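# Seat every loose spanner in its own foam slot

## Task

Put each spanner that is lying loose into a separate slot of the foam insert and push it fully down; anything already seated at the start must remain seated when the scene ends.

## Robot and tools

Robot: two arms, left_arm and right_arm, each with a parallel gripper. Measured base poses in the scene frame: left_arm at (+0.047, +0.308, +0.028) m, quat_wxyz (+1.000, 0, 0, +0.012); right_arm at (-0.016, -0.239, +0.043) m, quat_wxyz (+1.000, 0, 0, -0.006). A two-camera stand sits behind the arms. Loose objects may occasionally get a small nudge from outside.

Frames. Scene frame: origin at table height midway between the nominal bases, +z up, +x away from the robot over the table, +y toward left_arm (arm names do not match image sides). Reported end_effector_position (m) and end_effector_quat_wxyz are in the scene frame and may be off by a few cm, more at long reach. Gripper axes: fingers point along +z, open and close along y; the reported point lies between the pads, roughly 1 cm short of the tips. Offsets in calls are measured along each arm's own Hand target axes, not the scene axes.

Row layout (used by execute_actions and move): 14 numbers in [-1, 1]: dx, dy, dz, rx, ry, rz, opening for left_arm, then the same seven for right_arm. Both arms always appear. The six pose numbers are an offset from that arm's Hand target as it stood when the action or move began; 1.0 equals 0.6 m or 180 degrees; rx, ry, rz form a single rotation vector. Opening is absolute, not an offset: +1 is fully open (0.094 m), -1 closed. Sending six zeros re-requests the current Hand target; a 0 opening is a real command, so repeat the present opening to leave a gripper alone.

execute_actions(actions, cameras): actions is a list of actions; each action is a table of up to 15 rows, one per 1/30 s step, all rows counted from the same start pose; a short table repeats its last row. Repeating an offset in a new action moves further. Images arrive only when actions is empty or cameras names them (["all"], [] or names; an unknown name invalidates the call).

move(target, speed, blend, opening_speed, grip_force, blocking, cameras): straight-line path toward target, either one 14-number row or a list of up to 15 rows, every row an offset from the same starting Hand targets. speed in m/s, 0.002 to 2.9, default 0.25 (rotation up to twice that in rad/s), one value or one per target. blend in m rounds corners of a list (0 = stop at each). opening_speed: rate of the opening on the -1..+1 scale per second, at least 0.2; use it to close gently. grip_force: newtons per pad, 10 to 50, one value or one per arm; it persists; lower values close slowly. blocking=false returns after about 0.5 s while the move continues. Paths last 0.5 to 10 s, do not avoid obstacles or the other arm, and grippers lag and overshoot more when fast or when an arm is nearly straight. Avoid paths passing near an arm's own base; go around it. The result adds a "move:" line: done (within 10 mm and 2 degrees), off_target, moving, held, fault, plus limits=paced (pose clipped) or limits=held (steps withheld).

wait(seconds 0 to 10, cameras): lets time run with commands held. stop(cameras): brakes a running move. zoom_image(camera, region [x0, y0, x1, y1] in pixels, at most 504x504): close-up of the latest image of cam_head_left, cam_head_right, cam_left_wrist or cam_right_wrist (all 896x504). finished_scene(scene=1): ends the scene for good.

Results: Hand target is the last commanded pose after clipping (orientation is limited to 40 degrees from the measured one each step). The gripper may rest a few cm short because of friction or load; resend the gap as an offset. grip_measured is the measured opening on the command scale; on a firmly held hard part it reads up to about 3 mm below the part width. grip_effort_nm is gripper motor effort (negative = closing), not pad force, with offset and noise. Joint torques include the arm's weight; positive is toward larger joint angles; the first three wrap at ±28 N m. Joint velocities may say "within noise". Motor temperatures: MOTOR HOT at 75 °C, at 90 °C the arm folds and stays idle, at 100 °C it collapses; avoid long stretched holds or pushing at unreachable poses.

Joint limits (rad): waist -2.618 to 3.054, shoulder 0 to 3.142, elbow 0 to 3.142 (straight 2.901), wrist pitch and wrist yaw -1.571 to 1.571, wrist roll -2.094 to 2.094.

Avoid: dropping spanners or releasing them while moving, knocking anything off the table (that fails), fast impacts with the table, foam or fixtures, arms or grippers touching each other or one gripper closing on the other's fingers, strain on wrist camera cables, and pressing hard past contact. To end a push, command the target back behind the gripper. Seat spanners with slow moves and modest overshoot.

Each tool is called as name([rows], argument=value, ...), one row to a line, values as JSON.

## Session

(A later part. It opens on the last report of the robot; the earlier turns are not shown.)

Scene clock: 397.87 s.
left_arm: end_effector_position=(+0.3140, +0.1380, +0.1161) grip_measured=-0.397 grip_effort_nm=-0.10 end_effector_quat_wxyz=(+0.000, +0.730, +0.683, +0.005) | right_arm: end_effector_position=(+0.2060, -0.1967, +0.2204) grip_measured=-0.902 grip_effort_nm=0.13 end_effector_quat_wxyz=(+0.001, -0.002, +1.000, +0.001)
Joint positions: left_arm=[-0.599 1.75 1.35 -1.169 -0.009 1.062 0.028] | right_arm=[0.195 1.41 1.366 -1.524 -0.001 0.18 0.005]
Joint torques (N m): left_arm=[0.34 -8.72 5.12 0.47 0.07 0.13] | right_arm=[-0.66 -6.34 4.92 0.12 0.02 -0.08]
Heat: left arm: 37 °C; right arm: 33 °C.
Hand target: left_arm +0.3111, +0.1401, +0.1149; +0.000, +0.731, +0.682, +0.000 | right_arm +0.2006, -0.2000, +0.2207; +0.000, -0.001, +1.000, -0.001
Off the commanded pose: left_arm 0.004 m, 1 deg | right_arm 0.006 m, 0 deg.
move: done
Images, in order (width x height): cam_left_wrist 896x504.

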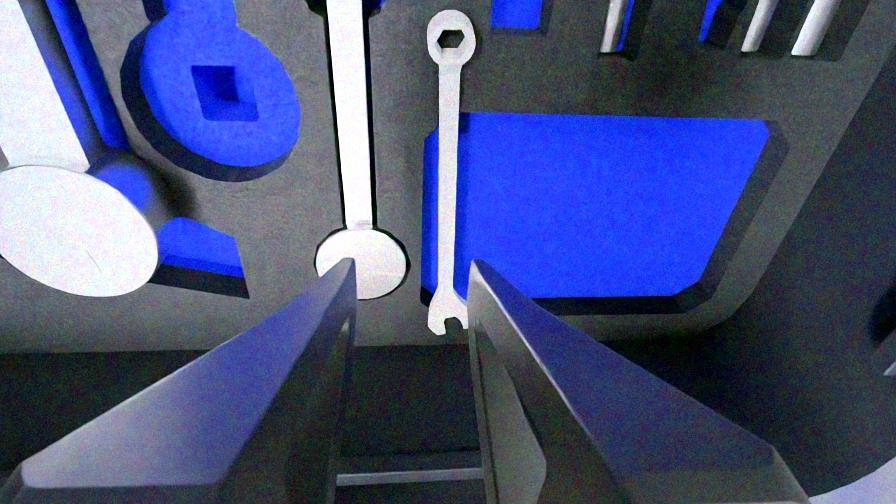

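move(target=[0.0,-0.0142,0.035,0,0,0,-0.5,0,0,0,0,0,0,-0.9], speed=0.1, cameras=["cam_left_wrist"])

zoom_image(camera="cam_left_wrist", region=[320, 150, 540, 390])

Scene clock: 399.37 s.
left_arm: end_effector_position=(+0.3073, +0.1423, +0.0919) grip_measured=-0.497 grip_effort_nm=-0.10 end_effector_quat_wxyz=(-0.006, +0.730, +0.683, +0.003) | right_arm: end_effector_position=(+0.2060, -0.1967, +0.2204) grip_measured=-0.902 grip_effort_nm=0.13 end_effector_quat_wxyz=(+0.001, -0.002, +1.000, +0.001)
Joint positions: left_arm=[-0.599 1.75 1.252 -1.082 -0.009 1.062 0.024] | right_arm=[0.195 1.41 1.366 -1.524 -0.001 0.18 0.005]
Joint torques (N m): left_arm=[-0.64 -9.22 5.2 0.41 0.06 -0.01] | right_arm=[-0.62 -6.31 4.93 0.12 0.03 -0.08]
Heat: left arm: 36 °C; right arm: 33 °C.
Hand target: left_arm +0.3027, +0.1407, +0.0939; +0.000, +0.731, +0.682, +0.000 | right_arm +0.2006, -0.2000, +0.2207; +0.000, -0.001, +1.000, -0.001
Off the commanded pose: left_arm 0.005 m, 1 deg | right_arm 0.006 m, 0 deg.
move: done
Images, in order (width x height): cam_left_wrist 896x504.

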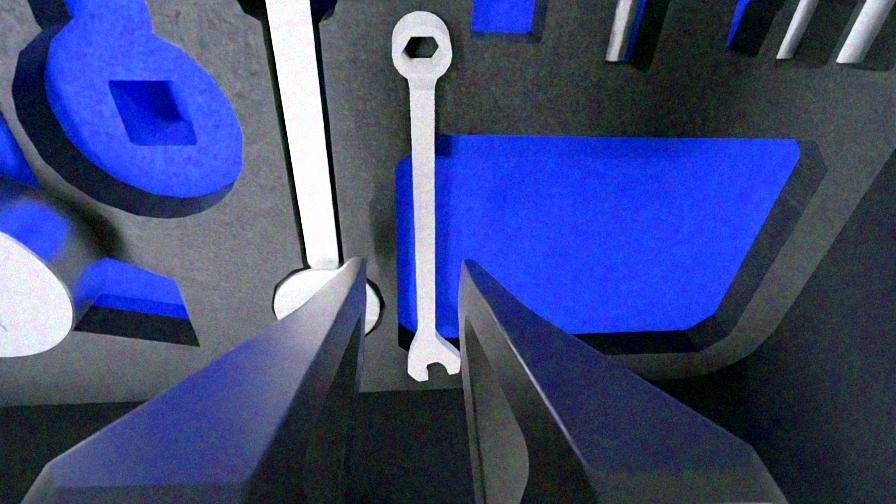

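Scaled by 2.100 from the camera's 896x504 image, which has a finer 1280x720 frame.

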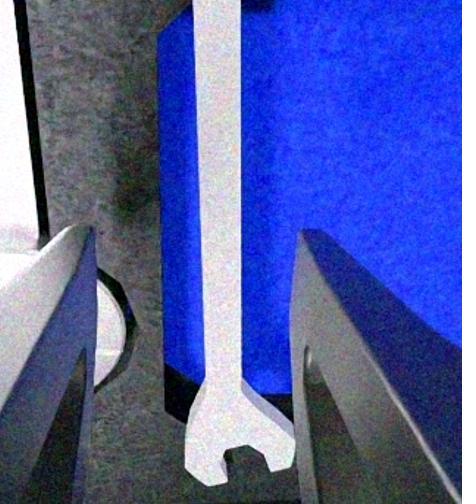

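move(target=[0.0,-0.005,0.013,0,0,0,-0.6,0,0,0,0,0,0,-0.9], speed=0.06, cameras=["cam_left_wrist"])

zoom_image(camera="cam_left_wrist", region=[320, 150, 540, 390])

Scene clock: 400.63 s.
left_arm: end_effector_position=(+0.3039, +0.1420, +0.0838) grip_measured=-0.597 grip_effort_nm=-0.10 end_effector_quat_wxyz=(-0.007, +0.731, +0.682, +0.003) | right_arm: end_effector_position=(+0.2060, -0.1967, +0.2204) grip_measured=-0.902 grip_effort_nm=0.13 end_effector_quat_wxyz=(+0.001, -0.002, +1.000, +0.001)
Joint positions: left_arm=[-0.606 1.75 1.218 -1.05 -0.009 1.058 0.019] | right_arm=[0.195 1.41 1.366 -1.524 -0.001 0.18 0.005]
Joint torques (N m): left_arm=[-0.62 -9.33 4.7 0.38 0.03 0.01] | right_arm=[-0.68 -6.37 4.9 0.12 0.02 -0.07]
Heat: left arm: 36 °C; right arm: 33 °C.
Hand target: left_arm +0.2997, +0.1409, +0.0860; +0.000, +0.731, +0.682, +0.000 | right_arm +0.2006, -0.2000, +0.2207; +0.000, -0.001, +1.000, -0.001
Off the commanded pose: left_arm 0.005 m, 1 deg | right_arm 0.006 m, 0 deg.
move: done
Images, in order (width x height): cam_left_wrist 896x504.

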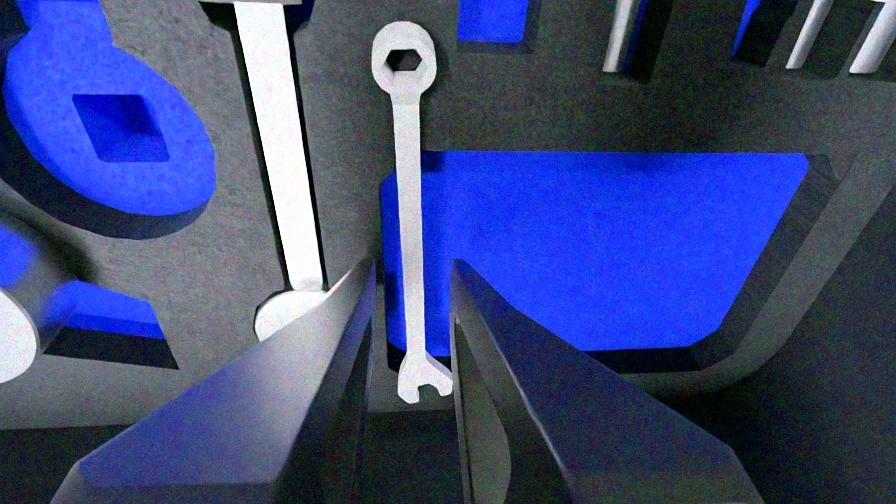

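Scaled by 2.100 from the camera's 896x504 image, which has a finer 1280x720 frame.

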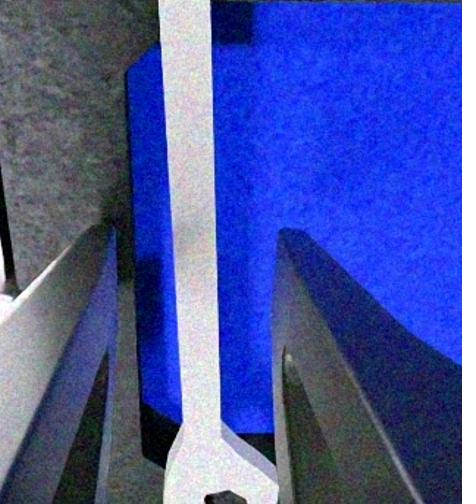

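move(target=[0.0,0.001,0.012,0,0,0,-0.6,0,0,0,0,0,0,-0.9], speed=0.05, cameras=["cam_left_wrist"])

zoom_image(camera="cam_left_wrist", region=[320, 150, 540, 390])

Scene clock: 401.43 s.
left_arm: end_effector_position=(+0.3038, +0.1421, +0.0802) grip_measured=-0.597 grip_effort_nm=-0.10 end_effector_quat_wxyz=(-0.005, +0.731, +0.682, +0.003) | right_arm: end_effector_position=(+0.2060, -0.1967, +0.2204) grip_measured=-0.902 grip_effort_nm=0.13 end_effector_quat_wxyz=(+0.001, -0.002, +1.000, +0.001)
Joint positions: left_arm=[-0.606 1.75 1.203 -1.032 -0.009 1.058 0.019] | right_arm=[0.195 1.41 1.366 -1.524 -0.001 0.18 0.005]
Joint torques (N m): left_arm=[-0.53 -8.51 4.59 0.53 0 0] | right_arm=[-0.69 -6.37 4.9 0.12 0.02 -0.07]
Heat: left arm: 36 °C; right arm: 33 °C.
Hand target: left_arm +0.3003, +0.1409, +0.0788; +0.000, +0.731, +0.682, +0.000 | right_arm +0.2006, -0.2000, +0.2207; +0.000, -0.001, +1.000, -0.001
Off the commanded pose: left_arm 0.004 m, 1 deg | right_arm 0.006 m, 0 deg.
move: done
Images, in order (width x height): cam_left_wrist 896x504.

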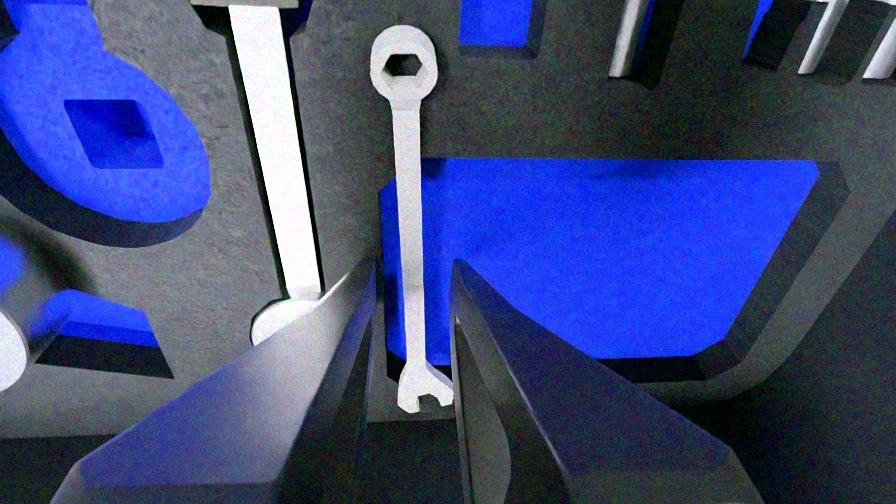

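Scaled by 2.100 from the camera's 896x504 image, which has a finer 1280x720 frame.

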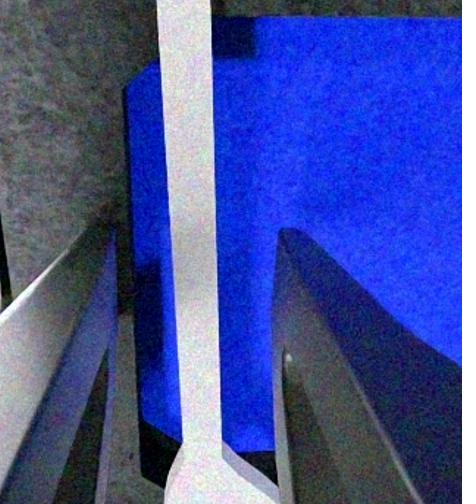

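move(target=[0.0,0.001,0.012,0,0,0,-0.6,0,0,0,0,0,0,-0.9], speed=0.05, cameras=["cam_left_wrist"])

Scene clock: 402.27 s.
left_arm: end_effector_position=(+0.3040, +0.1420, +0.0792) grip_measured=-0.597 grip_effort_nm=-0.09 end_effector_quat_wxyz=(-0.001, +0.731, +0.682, +0.004) | right_arm: end_effector_position=(+0.2060, -0.1967, +0.2204) grip_measured=-0.902 grip_effort_nm=0.13 end_effector_quat_wxyz=(+0.001, -0.002, +1.000, +0.001)
Joint positions: left_arm=[-0.606 1.746 1.194 -1.02 -0.009 1.058 0.019] | right_arm=[0.195 1.41 1.366 -1.524 -0.001 0.18 0.005]
Joint torques (N m): left_arm=[-0.35 -7.36 3.92 0.67 0.04 -0.05] | right_arm=[-0.64 -6.35 4.92 0.11 0.03 -0.08]
Heat: left arm: 36 °C; right arm: 33 °C.
Hand target: left_arm +0.3010, +0.1408, +0.0718; +0.001, +0.731, +0.682, +0.000 | right_arm +0.2006, -0.2000, +0.2207; +0.000, -0.001, +1.000, -0.001
Off the commanded pose: left_arm 0.008 m, 0 deg | right_arm 0.006 m, 0 deg.
move: done
Images, in order (width x height): cam_left_wrist 896x504.

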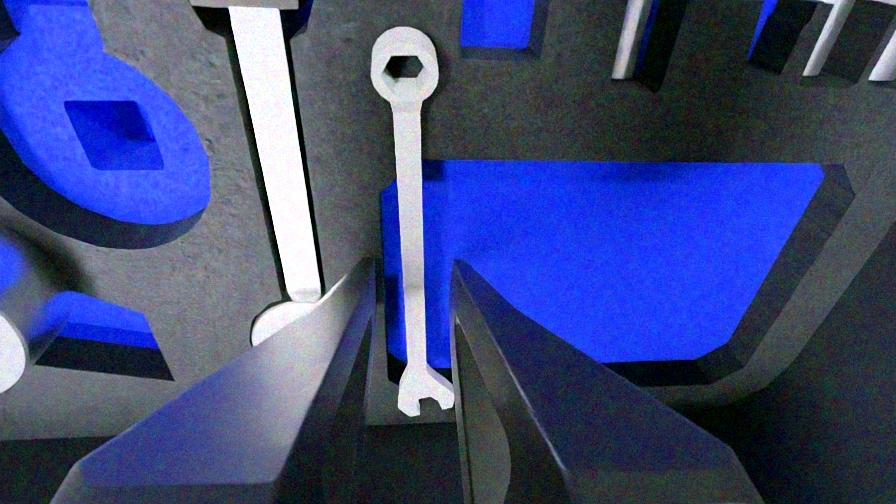

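move([
  [0.0,0.001,-0.006,0,0,0,-0.6,0,0,0,0,0,0,-0.9],
  [0.0,0.001,-0.006,0,0,0,-0.95,0,0,0,0,0,0,-0.9],
], speed=0.05, opening_speed=0.5, cameras=["cam_left_wrist"])

zoom_image(camera="cam_left_wrist", region=[320, 150, 540, 390])

Scene clock: 404.30 s.
left_arm: end_effector_position=(+0.3099, +0.1404, +0.0792) grip_measured=-0.948 grip_effort_nm=-0.57 end_effector_quat_wxyz=(+0.009, +0.731, +0.682, +0.012) | right_arm: end_effector_position=(+0.2060, -0.1967, +0.2204) grip_measured=-0.902 grip_effort_nm=0.13 end_effector_quat_wxyz=(+0.001, -0.002, +1.000, +0.001)
Joint positions: left_arm=[-0.606 1.746 1.194 -0.996 -0.02 1.058 0.002] | right_arm=[0.195 1.41 1.366 -1.524 -0.001 0.18 0.005]
Joint velocities: left_arm=[-0.012 -0.022 0.007 0.007 0.022 -0.037 0.009] | right_arm=[within noise]
Joint torques (N m): left_arm=[-0.14 -7.36 5.12 0.34 0.14 0.04] | right_arm=[-0.66 -6.38 4.93 0.12 0.03 -0.08]
Heat: left arm: 36 °C; right arm: 33 °C.
Hand target: left_arm +0.3014, +0.1408, +0.0753; +0.000, +0.731, +0.682, +0.000 | right_arm +0.2006, -0.2000, +0.2207; +0.000, -0.001, +1.000, -0.001
Off the commanded pose: left_arm 0.009 m, 2 deg | right_arm 0.006 m, 0 deg.
move: done
Images, in order (width x height): cam_left_wrist 896x504.

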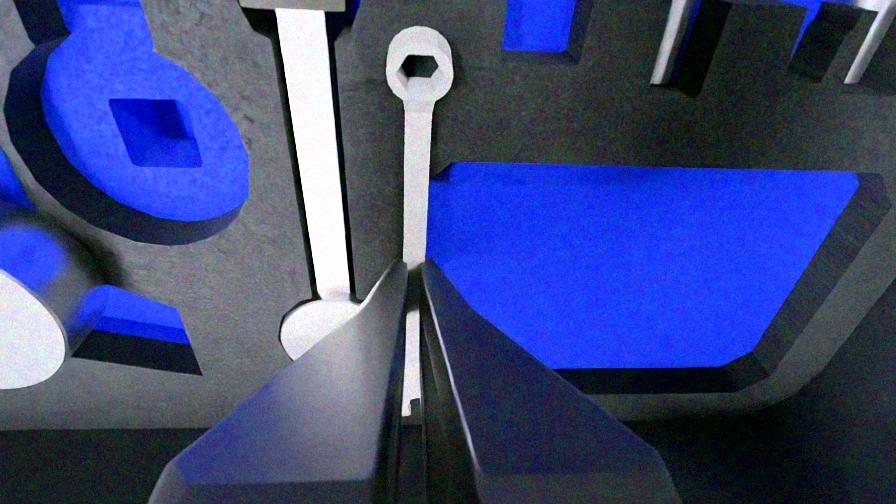

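Scaled by 2.100 from the camera's 896x504 image, which has a finer 1280x720 frame.

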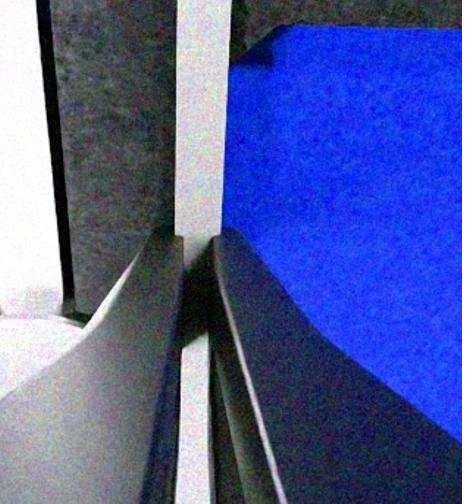

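move([
  [0.0,0,0,0,0,0,-0.98,0,0,0,0,0,0,-0.9],
  [0.0,0,-0.05,0,0,0,-0.98,0,0,0,0,0,0,-0.9],
], speed=0.06, opening_speed=0.5, cameras=["cam_left_wrist"])

Scene clock: 406.33 s.
left_arm: end_effector_position=(+0.2985, +0.1475, +0.0931) grip_measured=-0.973 grip_effort_nm=-0.99 end_effector_quat_wxyz=(-0.019, +0.731, +0.682, +0.005) | right_arm: end_effector_position=(+0.2060, -0.1967, +0.2204) grip_measured=-0.902 grip_effort_nm=0.13 end_effector_quat_wxyz=(+0.001, -0.002, +1.000, +0.001)
Joint positions: left_arm=[-0.606 1.734 1.237 -1.108 -0.018 1.058 0.001] | right_arm=[0.195 1.41 1.366 -1.524 -0.001 0.18 0.005]
Joint torques (N m): left_arm=[-0.25 -8.87 9.05 0.2 0.1 0.05] | right_arm=[-0.68 -6.35 4.9 0.11 0.03 -0.08]
Heat: left arm: 36 °C; right arm: 33 °C.
Hand target: left_arm +0.3015, +0.1408, +0.1053; +0.000, +0.731, +0.682, +0.000 | right_arm +0.2006, -0.2000, +0.2207; +0.000, -0.001, +1.000, -0.001
Off the commanded pose: left_arm 0.014 m, 2 deg | right_arm 0.006 m, 0 deg.
move: off_target (left_arm)
Images, in order (width x height): cam_left_wrist 896x504.

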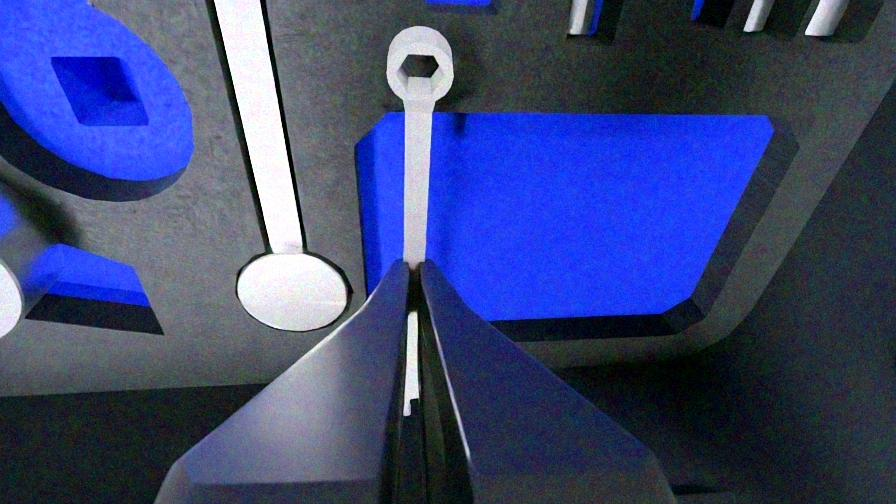

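move([
  [-0.0011,-0.0166,-0.175,0,0,0,-0.98,0,0,0,0,0,0,-0.9],
  [-0.1904,-0.34,-0.175,0,0,0,-0.98,0,0,0,0,0,0,-0.9],
], speed=[0.15,0.25], blend=[0.02,0], cameras=["cam_left_wrist","cam_head_left","cam_head_right"])

Scene clock: 409.30 s.
left_arm: end_effector_position=(+0.0893, +0.0450, +0.2068) grip_measured=-0.973 grip_effort_nm=-0.99 end_effector_quat_wxyz=(-0.002, +0.733, +0.680, +0.001) | right_arm: end_effector_position=(+0.2060, -0.1967, +0.2204) grip_measured=-0.902 grip_effort_nm=0.13 end_effector_quat_wxyz=(+0.001, -0.002, +1.000, +0.001)
Joint positions: left_arm=[-1.44 1.568 1.512 -1.519 0 0.231 0.001] | right_arm=[0.195 1.41 1.366 -1.524 -0.001 0.18 0.005]
Joint torques (N m): left_arm=[0.03 -4.86 9.1 0.29 0 0] | right_arm=[-0.68 -6.37 4.89 0.12 0.02 -0.07]
Heat: left arm: 35 °C; right arm: 33 °C.
Hand target: left_arm +0.0899, +0.0411, +0.2101; +0.000, +0.731, +0.682, +0.000 | right_arm +0.2006, -0.2000, +0.2207; +0.000, -0.001, +1.000, -0.001
Off the commanded pose: left_arm 0.005 m, 0 deg | right_arm 0.006 m, 0 deg.
move: done
Images, in order (width x height): cam_head_left 896x504, cam_head_right 896x504, cam_left_wrist 896x504.

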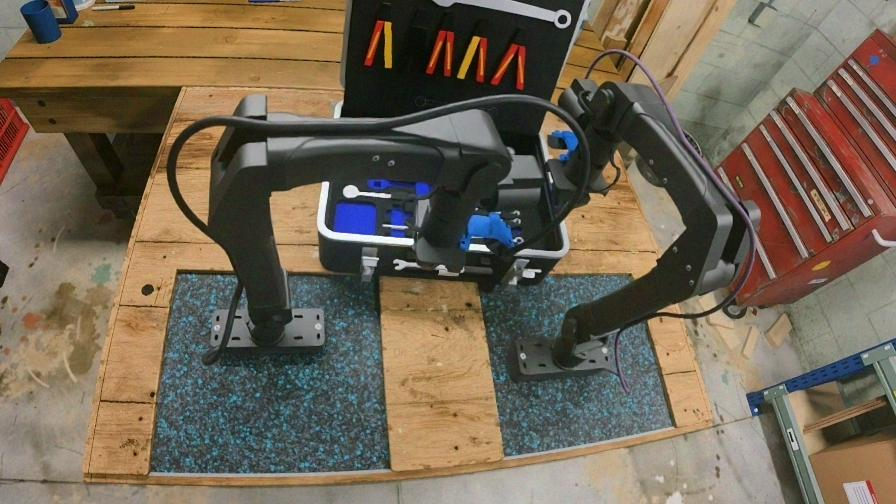

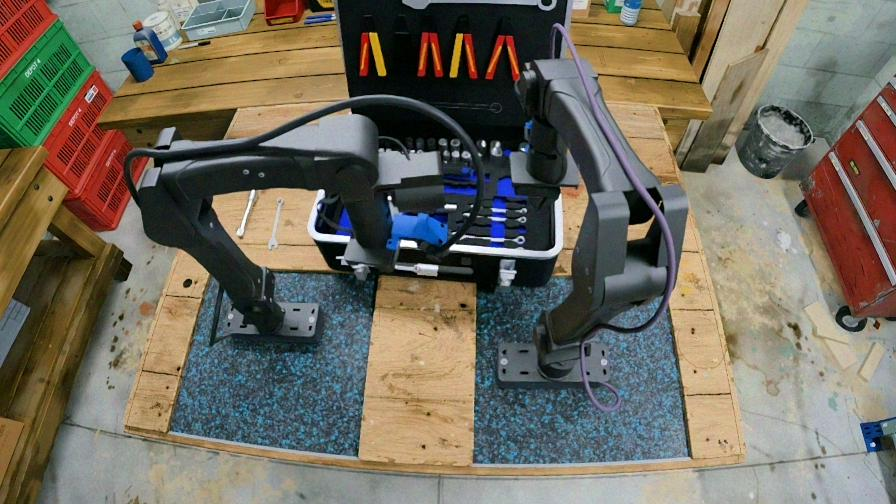

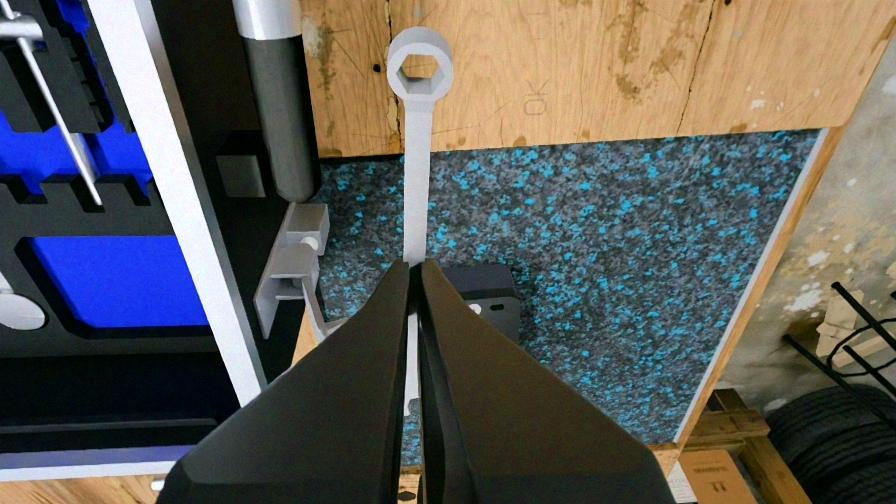

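move(target=[-0.0377,-0.039,0.25,0,0,0,-0.98,0,0,0,0,0,0,-0.9], speed=0.2, cameras=["cam_left_wrist"])

Scene clock: 411.33 s.
left_arm: end_effector_position=(+0.0666, +0.0178, +0.0658) grip_measured=-0.973 grip_effort_nm=-0.99 end_effector_quat_wxyz=(+0.004, +0.732, +0.681, -0.003) | right_arm: end_effector_position=(+0.2060, -0.1967, +0.2204) grip_measured=-0.902 grip_effort_nm=0.13 end_effector_quat_wxyz=(+0.001, -0.002, +1.000, +0.001)
Joint positions: left_arm=[-1.531 1.698 1.082 -0.944 0 0.135 0.001] | right_arm=[0.195 1.41 1.366 -1.524 -0.001 0.18 0.005]
Joint torques (N m): left_arm=[-0.29 -6.31 5.15 0.53 -0.04 -0.03] | right_arm=[-0.65 -6.34 4.94 0.11 0.03 -0.07]
Heat: left arm: 35 °C; right arm: 33 °C.
Hand target: left_arm +0.0651, +0.0202, +0.0600; +0.000, +0.731, +0.682, +0.000 | right_arm +0.2006, -0.2000, +0.2207; +0.000, -0.001, +1.000, -0.001
Off the commanded pose: left_arm 0.006 m, 1 deg | right_arm 0.006 m, 0 deg.
move: done
Images, in order (width x height): cam_left_wrist 896x504.

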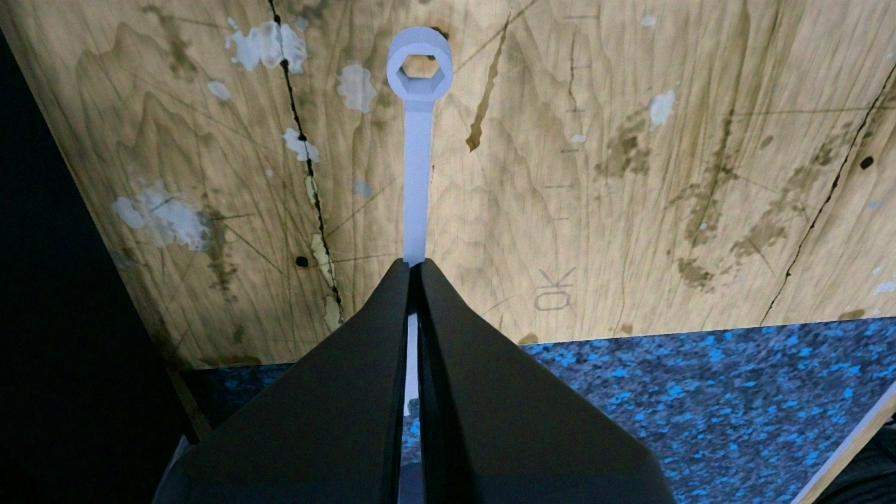

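move(target=[0,0,0.04,0,0,0,-0.98,0,0,0,0,0,0,-0.9], speed=0.1, cameras=["cam_left_wrist"])

Scene clock: 412.57 s.
left_arm: end_effector_position=(+0.0667, +0.0165, +0.0433) grip_measured=-0.973 grip_effort_nm=-0.99 end_effector_quat_wxyz=(+0.006, +0.732, +0.681, -0.005) | right_arm: end_effector_position=(+0.2060, -0.1967, +0.2204) grip_measured=-0.902 grip_effort_nm=0.13 end_effector_quat_wxyz=(+0.001, -0.002, +1.000, +0.001)
Joint positions: left_arm=[-1.531 1.734 1.026 -0.847 0 0.135 0.001] | right_arm=[0.195 1.41 1.366 -1.524 -0.001 0.18 0.005]
Joint torques (N m): left_arm=[-0.34 -6.06 4.68 0.53 0.01 -0.04] | right_arm=[-0.65 -6.34 4.96 0.12 0.03 -0.09]
Heat: left arm: 35 °C; right arm: 33 °C.
Hand target: left_arm +0.0651, +0.0202, +0.0360; +0.000, +0.731, +0.682, +0.000 | right_arm +0.2006, -0.2000, +0.2207; +0.000, -0.001, +1.000, -0.001
Off the commanded pose: left_arm 0.008 m, 1 deg | right_arm 0.006 m, 0 deg.
move: done
Images, in order (width x height): cam_left_wrist 896x504.

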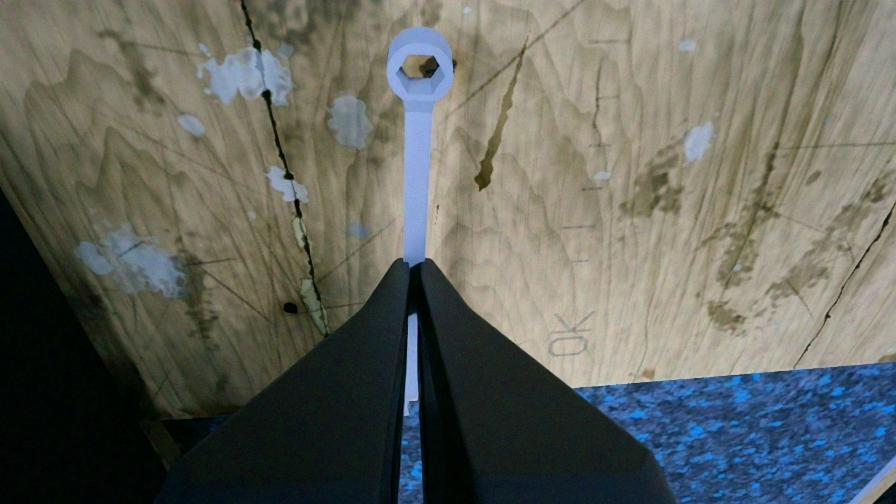

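move(target=[0,0,0.02,0,0,0,-0.98,0,0,0,0,0,0,-0.9], speed=0.05, cameras=[])

move(target=[0,0,0.012,0,0,0,-0.98,0,0,0,0,0,0,-0.9], speed=0.04, cameras=["cam_left_wrist"])

Scene clock: 413.67 s.
left_arm: end_effector_position=(+0.0668, +0.0155, +0.0321) grip_measured=-0.973 grip_effort_nm=-0.99 end_effector_quat_wxyz=(+0.007, +0.732, +0.681, -0.006) | right_arm: end_effector_position=(+0.2060, -0.1967, +0.2204) grip_measured=-0.902 grip_effort_nm=0.13 end_effector_quat_wxyz=(+0.001, -0.002, +1.000, +0.001)
Joint positions: left_arm=[-1.531 1.756 1.002 -0.798 0 0.135 0.001] | right_arm=[0.195 1.41 1.366 -1.524 -0.001 0.18 0.005]
Joint torques (N m): left_arm=[-0.43 -6.12 4.49 0.55 -0.06 -0.07] | right_arm=[-0.66 -6.35 4.92 0.12 0.04 -0.08]
Heat: left arm: 35 °C; right arm: 33 °C.
Hand target: left_arm +0.0651, +0.0201, +0.0241; +0.001, +0.731, +0.682, +0.000 | right_arm +0.2006, -0.2000, +0.2207; +0.000, -0.001, +1.000, -0.001
Off the commanded pose: left_arm 0.009 m, 1 deg | right_arm 0.006 m, 0 deg.
move: done
No camera images: "cameras" was empty.

Scene clock: 414.60 s.
left_arm: end_effector_position=(+0.0668, +0.0154, +0.0249) grip_measured=-0.973 grip_effort_nm=-0.99 end_effector_quat_wxyz=(+0.007, +0.732, +0.681, -0.006) | right_arm: end_effector_position=(+0.2060, -0.1967, +0.2204) grip_measured=-0.902 grip_effort_nm=0.13 end_effector_quat_wxyz=(+0.001, -0.002, +1.000, +0.001)
Joint positions: left_arm=[-1.531 1.77 0.987 -0.768 0 0.135 0.001] | right_arm=[0.195 1.41 1.366 -1.524 -0.001 0.18 0.005]
Joint torques (N m): left_arm=[-0.47 -6.28 4.67 0.56 -0.01 -0.01] | right_arm=[-0.69 -6.34 4.9 0.12 0.03 -0.09]
Heat: left arm: 35 °C; right arm: 33 °C.
Hand target: left_arm +0.0651, +0.0202, +0.0169; +0.000, +0.731, +0.682, +0.000 | right_arm +0.2006, -0.2000, +0.2207; +0.000, -0.001, +1.000, -0.001
Off the commanded pose: left_arm 0.009 m, 1 deg | right_arm 0.006 m, 0 deg.
move: done
Images, in order (width x height): cam_left_wrist 896x504.

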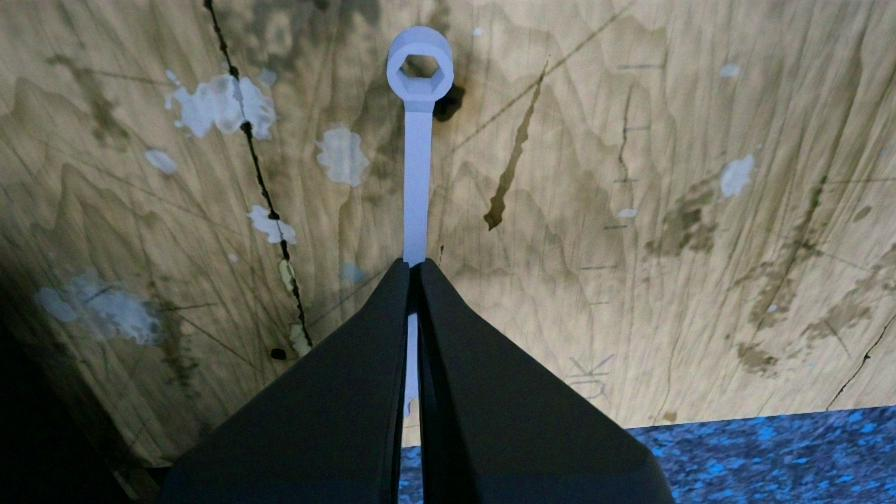

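move(target=[0,0,0.012,0,0,0,-0.98,0,0,0,0,0,0,-0.9], speed=0.04, cameras=[])

move(target=[0,0,0.012,0,0,0,-0.98,0,0,0,0,0,0,-0.9], speed=0.04, cameras=["cam_left_wrist"])

Scene clock: 415.40 s.
left_arm: end_effector_position=(+0.0669, +0.0140, +0.0225) grip_measured=-0.973 grip_effort_nm=-0.99 end_effector_quat_wxyz=(+0.010, +0.732, +0.681, -0.008) | right_arm: end_effector_position=(+0.2060, -0.1967, +0.2204) grip_measured=-0.902 grip_effort_nm=0.13 end_effector_quat_wxyz=(+0.001, -0.002, +1.000, +0.001)
Joint positions: left_arm=[-1.531 1.776 0.982 -0.753 0 0.135 0.001] | right_arm=[0.195 1.41 1.366 -1.524 -0.001 0.18 0.005]
Joint torques (N m): left_arm=[-0.38 -5.49 3.73 0.69 -0.07 -0.05] | right_arm=[-0.72 -6.37 4.92 0.13 0.02 -0.09]
Heat: left arm: 35 °C; right arm: 33 °C.
Hand target: left_arm +0.0651, +0.0201, +0.0097; +0.000, +0.732, +0.682, +0.000 | right_arm +0.2006, -0.2000, +0.2207; +0.000, -0.001, +1.000, -0.001
Off the commanded pose: left_arm 0.014 m, 1 deg | right_arm 0.006 m, 0 deg.
move: off_target (left_arm)
No camera images: "cameras" was empty.

Scene clock: 416.10 s.
left_arm: end_effector_position=(+0.0668, +0.0142, +0.0221) grip_measured=-0.973 grip_effort_nm=-0.99 end_effector_quat_wxyz=(+0.010, +0.732, +0.681, -0.008) | right_arm: end_effector_position=(+0.2060, -0.1967, +0.2204) grip_measured=-0.902 grip_effort_nm=0.13 end_effector_quat_wxyz=(+0.001, -0.002, +1.000, +0.001)
Joint positions: left_arm=[-1.531 1.776 0.98 -0.75 0 0.135 0.001] | right_arm=[0.195 1.41 1.366 -1.524 -0.001 0.18 0.005]
Joint torques (N m): left_arm=[-0.38 -4.51 2.61 0.94 -0.03 0] | right_arm=[-0.64 -6.38 4.93 0.11 0.02 -0.06]
Heat: left arm: 35 °C; right arm: 33 °C.
Hand target: left_arm +0.0651, +0.0201, +0.0025; +0.000, +0.732, +0.682, +0.000 | right_arm +0.2006, -0.2000, +0.2207; +0.000, -0.001, +1.000, -0.001
Off the commanded pose: left_arm 0.020 m, 1 deg | right_arm 0.006 m, 0 deg.
move: off_target (left_arm)
Images, in order (width x height): cam_left_wrist 896x504.

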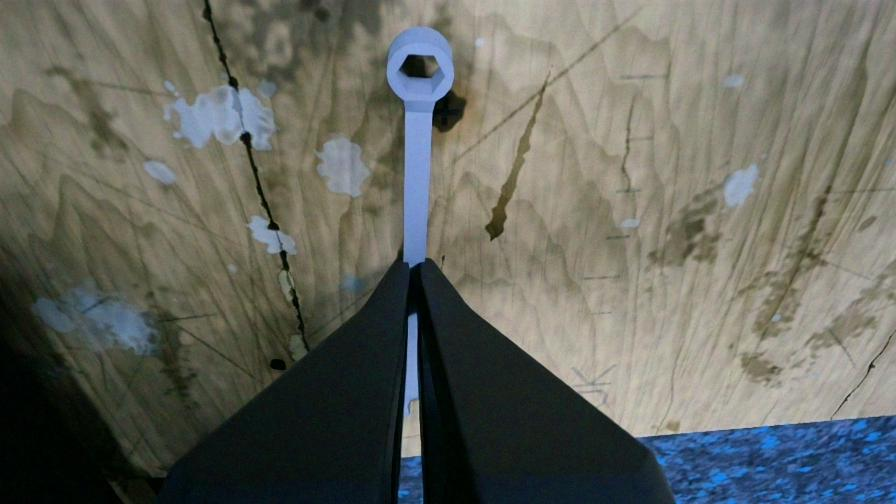

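move([
  [0,0,-0.018,0,0,0,-0.98,0,0,0,0,0,0,-0.9],
  [0,0,-0.018,0,0,0,-0.7,0,0,0,0,0,0,-0.9],
  [0,0,-0.15,0,0,0,-0.7,0,0,0,0,0,0,-0.9],
  [0,0,-0.34,0,0,0,-0.7,0,0,0,0,0,0,-0.9],
], speed=[0.05,0.05,0.1,0.2], blend=[0,0,0.03,0], cameras=["cam_left_wrist"])

Scene clock: 419.67 s.
left_arm: end_effector_position=(+0.0641, +0.0226, +0.2015) grip_measured=-0.703 grip_effort_nm=0.18 end_effector_quat_wxyz=(-0.006, +0.733, +0.681, +0.001) | right_arm: end_effector_position=(+0.2060, -0.1967, +0.2204) grip_measured=-0.902 grip_effort_nm=0.13 end_effector_quat_wxyz=(+0.001, -0.002, +1.000, +0.001)
Joint positions: left_arm=[-1.535 1.647 1.572 -1.508 0.006 0.134 0.014] | right_arm=[0.195 1.41 1.366 -1.524 -0.001 0.18 0.005]
Joint torques (N m): left_arm=[-0.14 -6.43 8.75 0.25 -0.06 -0.02] | right_arm=[-0.66 -6.38 4.89 0.11 0.03 -0.08]
Heat: left arm: 35 °C; right arm: 33 °C.
Hand target: left_arm +0.0650, +0.0202, +0.2065; +0.000, +0.731, +0.682, +0.000 | right_arm +0.2006, -0.2000, +0.2207; +0.000, -0.001, +1.000, -0.001
Off the commanded pose: left_arm 0.006 m, 1 deg | right_arm 0.006 m, 0 deg.
move: done; target 2's new opening was sent with left_arm's hand 0.011 m and 1 deg from that target
Images, in order (width x height): cam_left_wrist 896x504.

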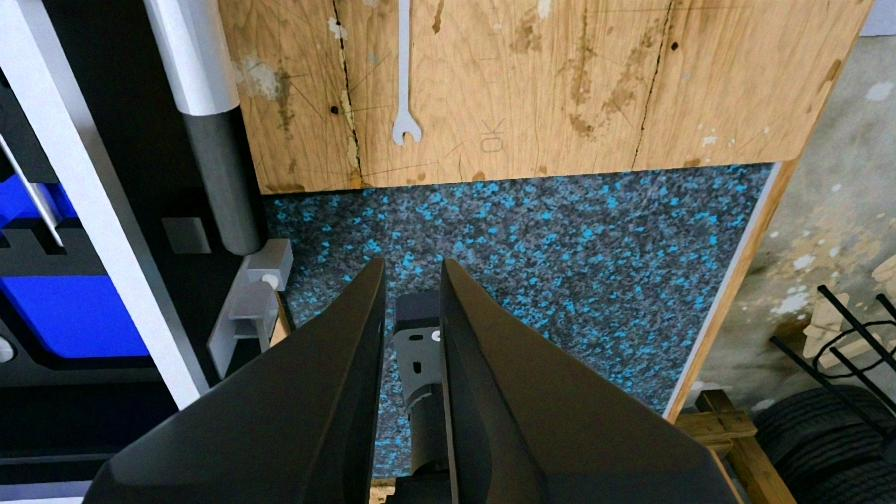

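move([
  [0.189,0.3208,0,0,0,-0.2,-0.4,0,0,0,0,0,0,-0.6],
  [0.4888,0.3086,0,0,0,-0.522,-0.4,0.2233,0.35,0.0833,0,0,-0.477,-0.6],
], speed=[0.3,0.3], blend=[0.04,0], cameras=["cam_left_wrist","cam_right_wrist"])

Scene clock: 425.43 s.
left_arm: end_effector_position=(+0.2773, +0.2986, +0.2071) grip_measured=-0.403 grip_effort_nm=0.18 end_effector_quat_wxyz=(+0.004, +0.006, +1.000, +0.000) | right_arm: end_effector_position=(+0.0631, -0.0022, +0.1637) grip_measured=-0.602 grip_effort_nm=0.13 end_effector_quat_wxyz=(+0.019, +0.678, -0.735, +0.010)
Joint positions: left_arm=[-0.069 1.424 1.381 -1.521 -0.001 -0.033 0.028] | right_arm=[1.257 1.528 1.244 -1.33 0 -0.244 0.019]
Joint torques (N m): left_arm=[0.36 -6.04 4.93 0.27 -0.03 -0.05] | right_arm=[0.39 -5.44 9.09 0.27 0.01 -0.11]
Heat: left arm: 34 °C; right arm: 33 °C.
Hand target: left_arm +0.2702, +0.2998, +0.2067; +0.001, +0.000, +1.000, +0.000 | right_arm +0.0660, +0.0095, +0.1702; +0.001, +0.682, -0.731, +0.001
Off the commanded pose: left_arm 0.007 m, 1 deg | right_arm 0.014 m, 2 deg.
move: off_target (right_arm); blend cut to 0 m at target 1
Images, in order (width x height): cam_left_wrist 896x504, cam_right_wrist 896x504.

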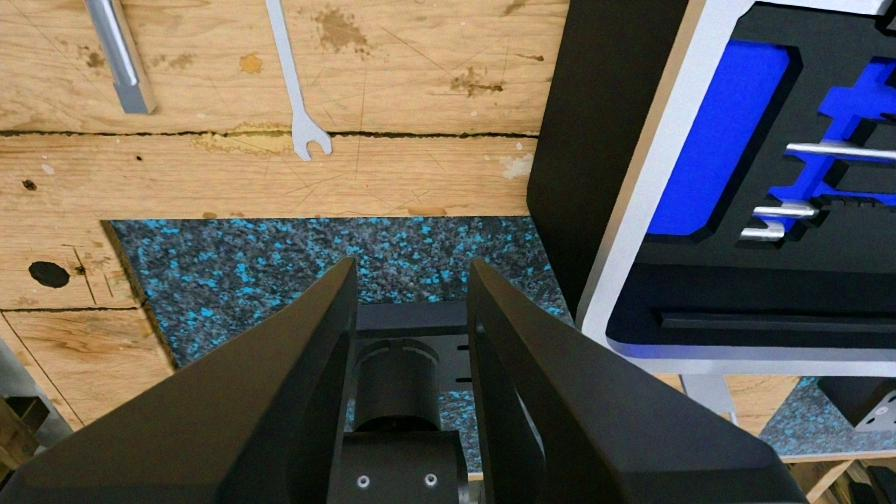

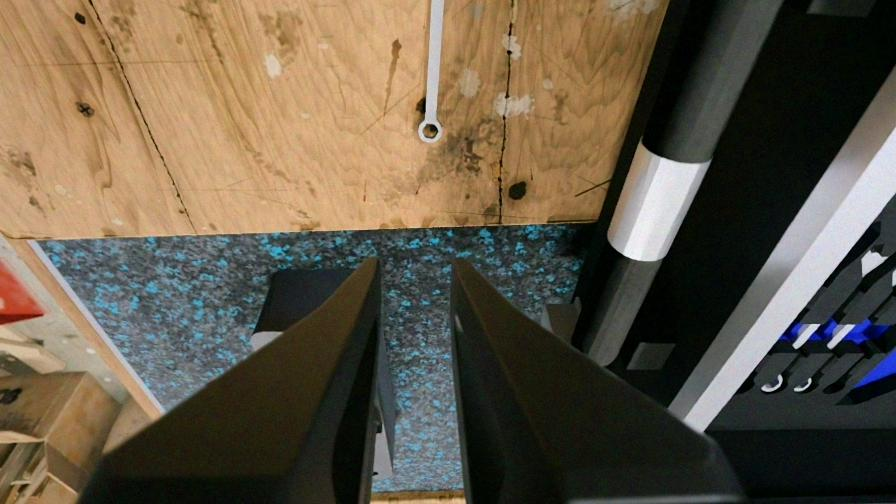

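move(target=[-0.0167,0.137,0.128,0,0,-0.036,-0.3,-0.034,0.0024,0.142,0,0,0,-0.6], speed=0.2, cameras=["cam_left_wrist","cam_right_wrist"])

Scene clock: 427.90 s.
left_arm: end_effector_position=(+0.2826, +0.3819, +0.1354) grip_measured=-0.303 grip_effort_nm=0.18 end_effector_quat_wxyz=(+0.006, -0.058, +0.998, +0.002) | right_arm: end_effector_position=(+0.0678, +0.0285, +0.0880) grip_measured=-0.602 grip_effort_nm=0.13 end_effector_quat_wxyz=(+0.003, +0.681, -0.732, +0.001)
Joint positions: left_arm=[0.277 1.467 1.133 -1.224 -0.001 0.184 0.033] | right_arm=[1.276 1.665 1.078 -0.991 0 -0.234 0.019]
Joint torques (N m): left_arm=[0.32 -4.74 5.2 0.49 -0.03 0.11] | right_arm=[0.76 -6.71 5.03 0.37 0.01 0.07]
Heat: left arm: 34 °C; right arm: 33 °C.
Hand target: left_arm +0.2804, +0.3820, +0.1298; +0.001, -0.056, +0.998, +0.000 | right_arm +0.0659, +0.0298, +0.0850; +0.001, +0.682, -0.731, +0.001
Off the commanded pose: left_arm 0.006 m, 1 deg | right_arm 0.004 m, 0 deg.
move: done
Images, in order (width x height): cam_left_wrist 896x504, cam_right_wrist 896x504.

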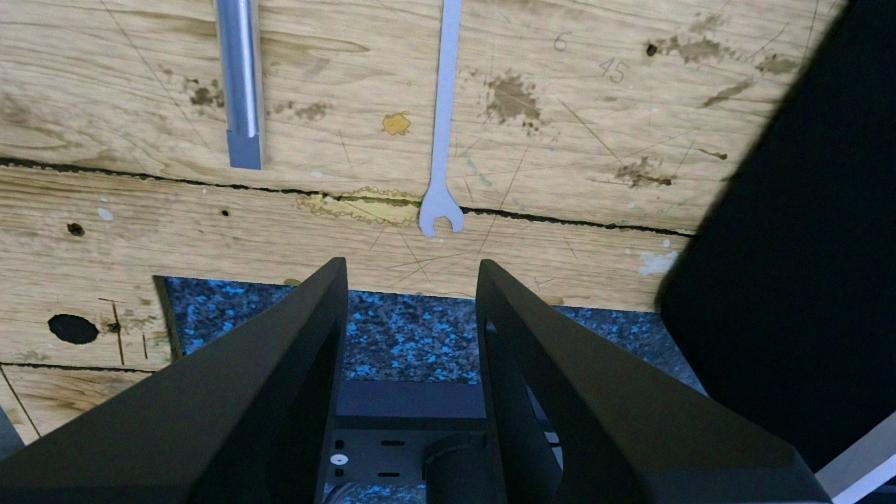

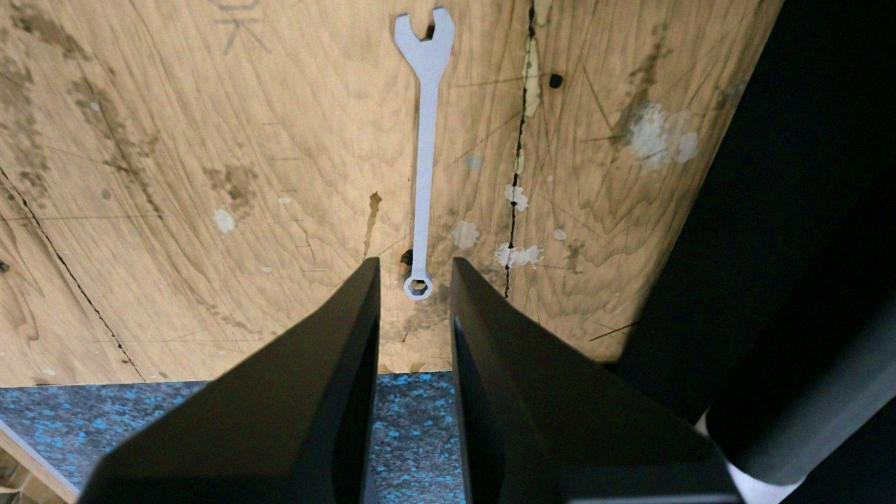

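move(target=[-0.0055,-0.0107,0.155,0,0,0.009,-0.5,-0.004,0,0.085,0,0,0.0108,-0.7], speed=0.12, cameras=["cam_left_wrist","cam_right_wrist"])

Scene clock: 430.33 s.
left_arm: end_effector_position=(+0.2873, +0.3784, +0.0426) grip_measured=-0.497 grip_effort_nm=-0.11 end_effector_quat_wxyz=(+0.006, -0.048, +0.999, +0.002) | right_arm: end_effector_position=(+0.0687, +0.0314, +0.0378) grip_measured=-0.698 grip_effort_nm=-0.08 end_effector_quat_wxyz=(-0.002, -0.668, +0.744, -0.001)
Joint positions: left_arm=[0.258 1.587 0.861 -0.831 -0.001 0.185 0.024] | right_arm=[1.276 1.76 0.969 -0.783 0 -0.198 0.014]
Joint torques (N m): left_arm=[-0.24 -4.86 4.74 0.5 -0.03 0.05] | right_arm=[0.94 -6.82 4.46 0.39 0 0.05]
Heat: left arm: 34 °C; right arm: 33 °C.
Hand target: left_arm +0.2844, +0.3760, +0.0368; +0.000, -0.042, +0.999, +0.000 | right_arm +0.0661, +0.0320, +0.0339; -0.001, -0.669, +0.743, -0.001
Off the commanded pose: left_arm 0.007 m, 1 deg | right_arm 0.005 m, 0 deg.
move: done
Images, in order (width x height): cam_left_wrist 896x504, cam_right_wrist 896x504.

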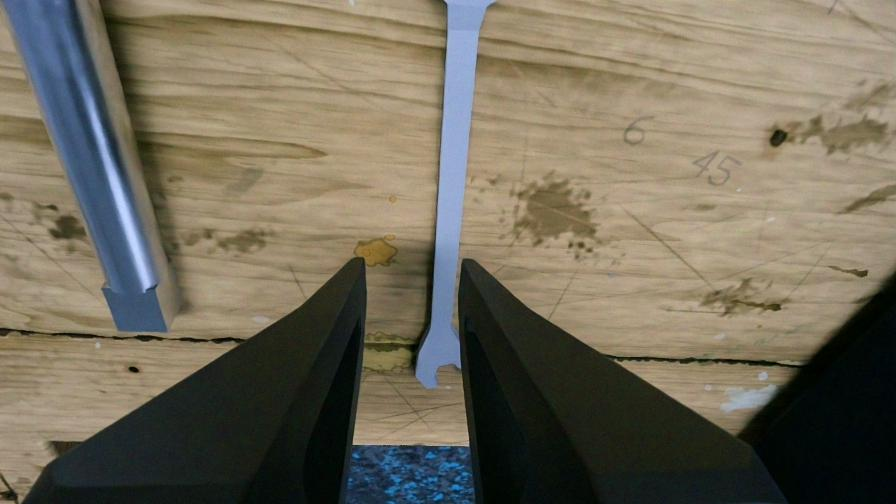

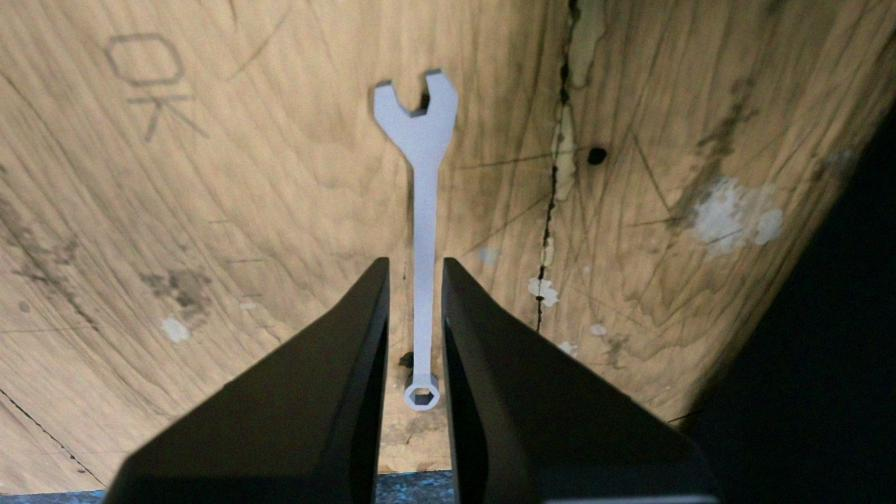

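move([
  [0.0016,-0.018,0.0,0,0,0.005,-0.6,-0.012,-0.0045,-0.008,0,0,0,-0.7],
  [0.0016,-0.016,0.016,0,0,0.005,-0.6,-0.010,-0.0033,0.012,0,0,0,-0.7],
], speed=0.06, cameras=["cam_left_wrist","cam_right_wrist"])

Scene clock: 432.33 s.
left_arm: end_effector_position=(+0.2885, +0.3675, +0.0338) grip_measured=-0.597 grip_effort_nm=-0.10 end_effector_quat_wxyz=(+0.008, -0.033, +0.999, +0.002) | right_arm: end_effector_position=(+0.0683, +0.0301, +0.0294) grip_measured=-0.698 grip_effort_nm=-0.07 end_effector_quat_wxyz=(-0.011, -0.668, +0.744, -0.006)
Joint positions: left_arm=[0.215 1.596 0.83 -0.788 -0.001 0.173 0.019] | right_arm=[1.276 1.792 0.969 -0.772 0 -0.198 0.014]
Joint torques (N m): left_arm=[-0.12 -4.86 4.7 0.56 -0.04 -0.01] | right_arm=[0.66 -6.56 5.39 0.52 0 0.02]
Heat: left arm: 34 °C; right arm: 33 °C.
Hand target: left_arm +0.2843, +0.3663, +0.0272; +0.000, -0.034, +0.999, +0.000 | right_arm +0.0686, +0.0378, +0.0267; -0.001, -0.669, +0.743, -0.001
Off the commanded pose: left_arm 0.008 m, 1 deg | right_arm 0.008 m, 1 deg.
move: done
Images, in order (width x height): cam_left_wrist 896x504, cam_right_wrist 896x504.

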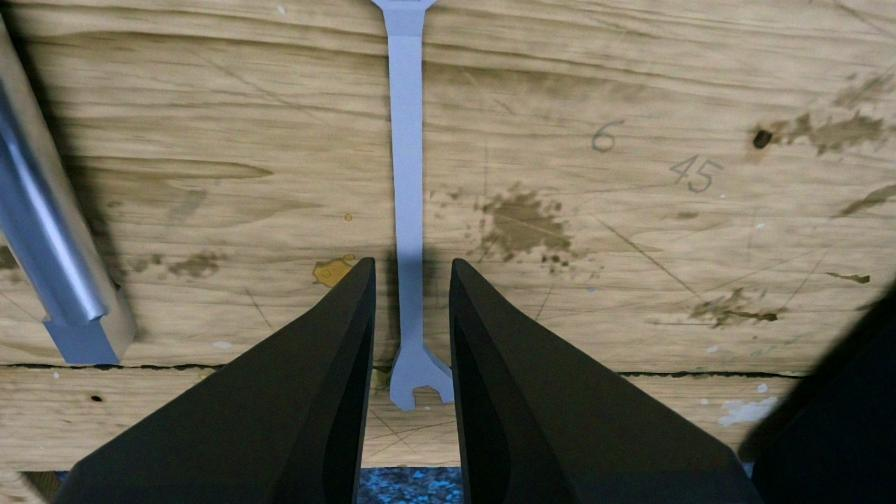

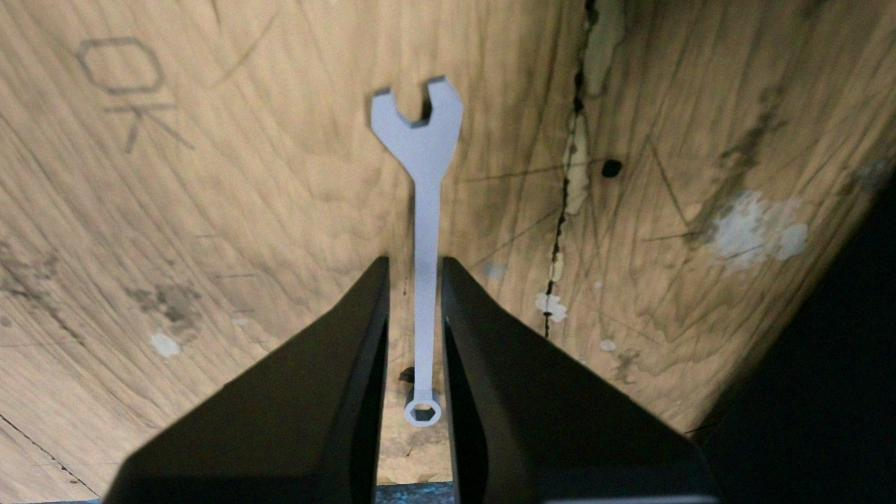

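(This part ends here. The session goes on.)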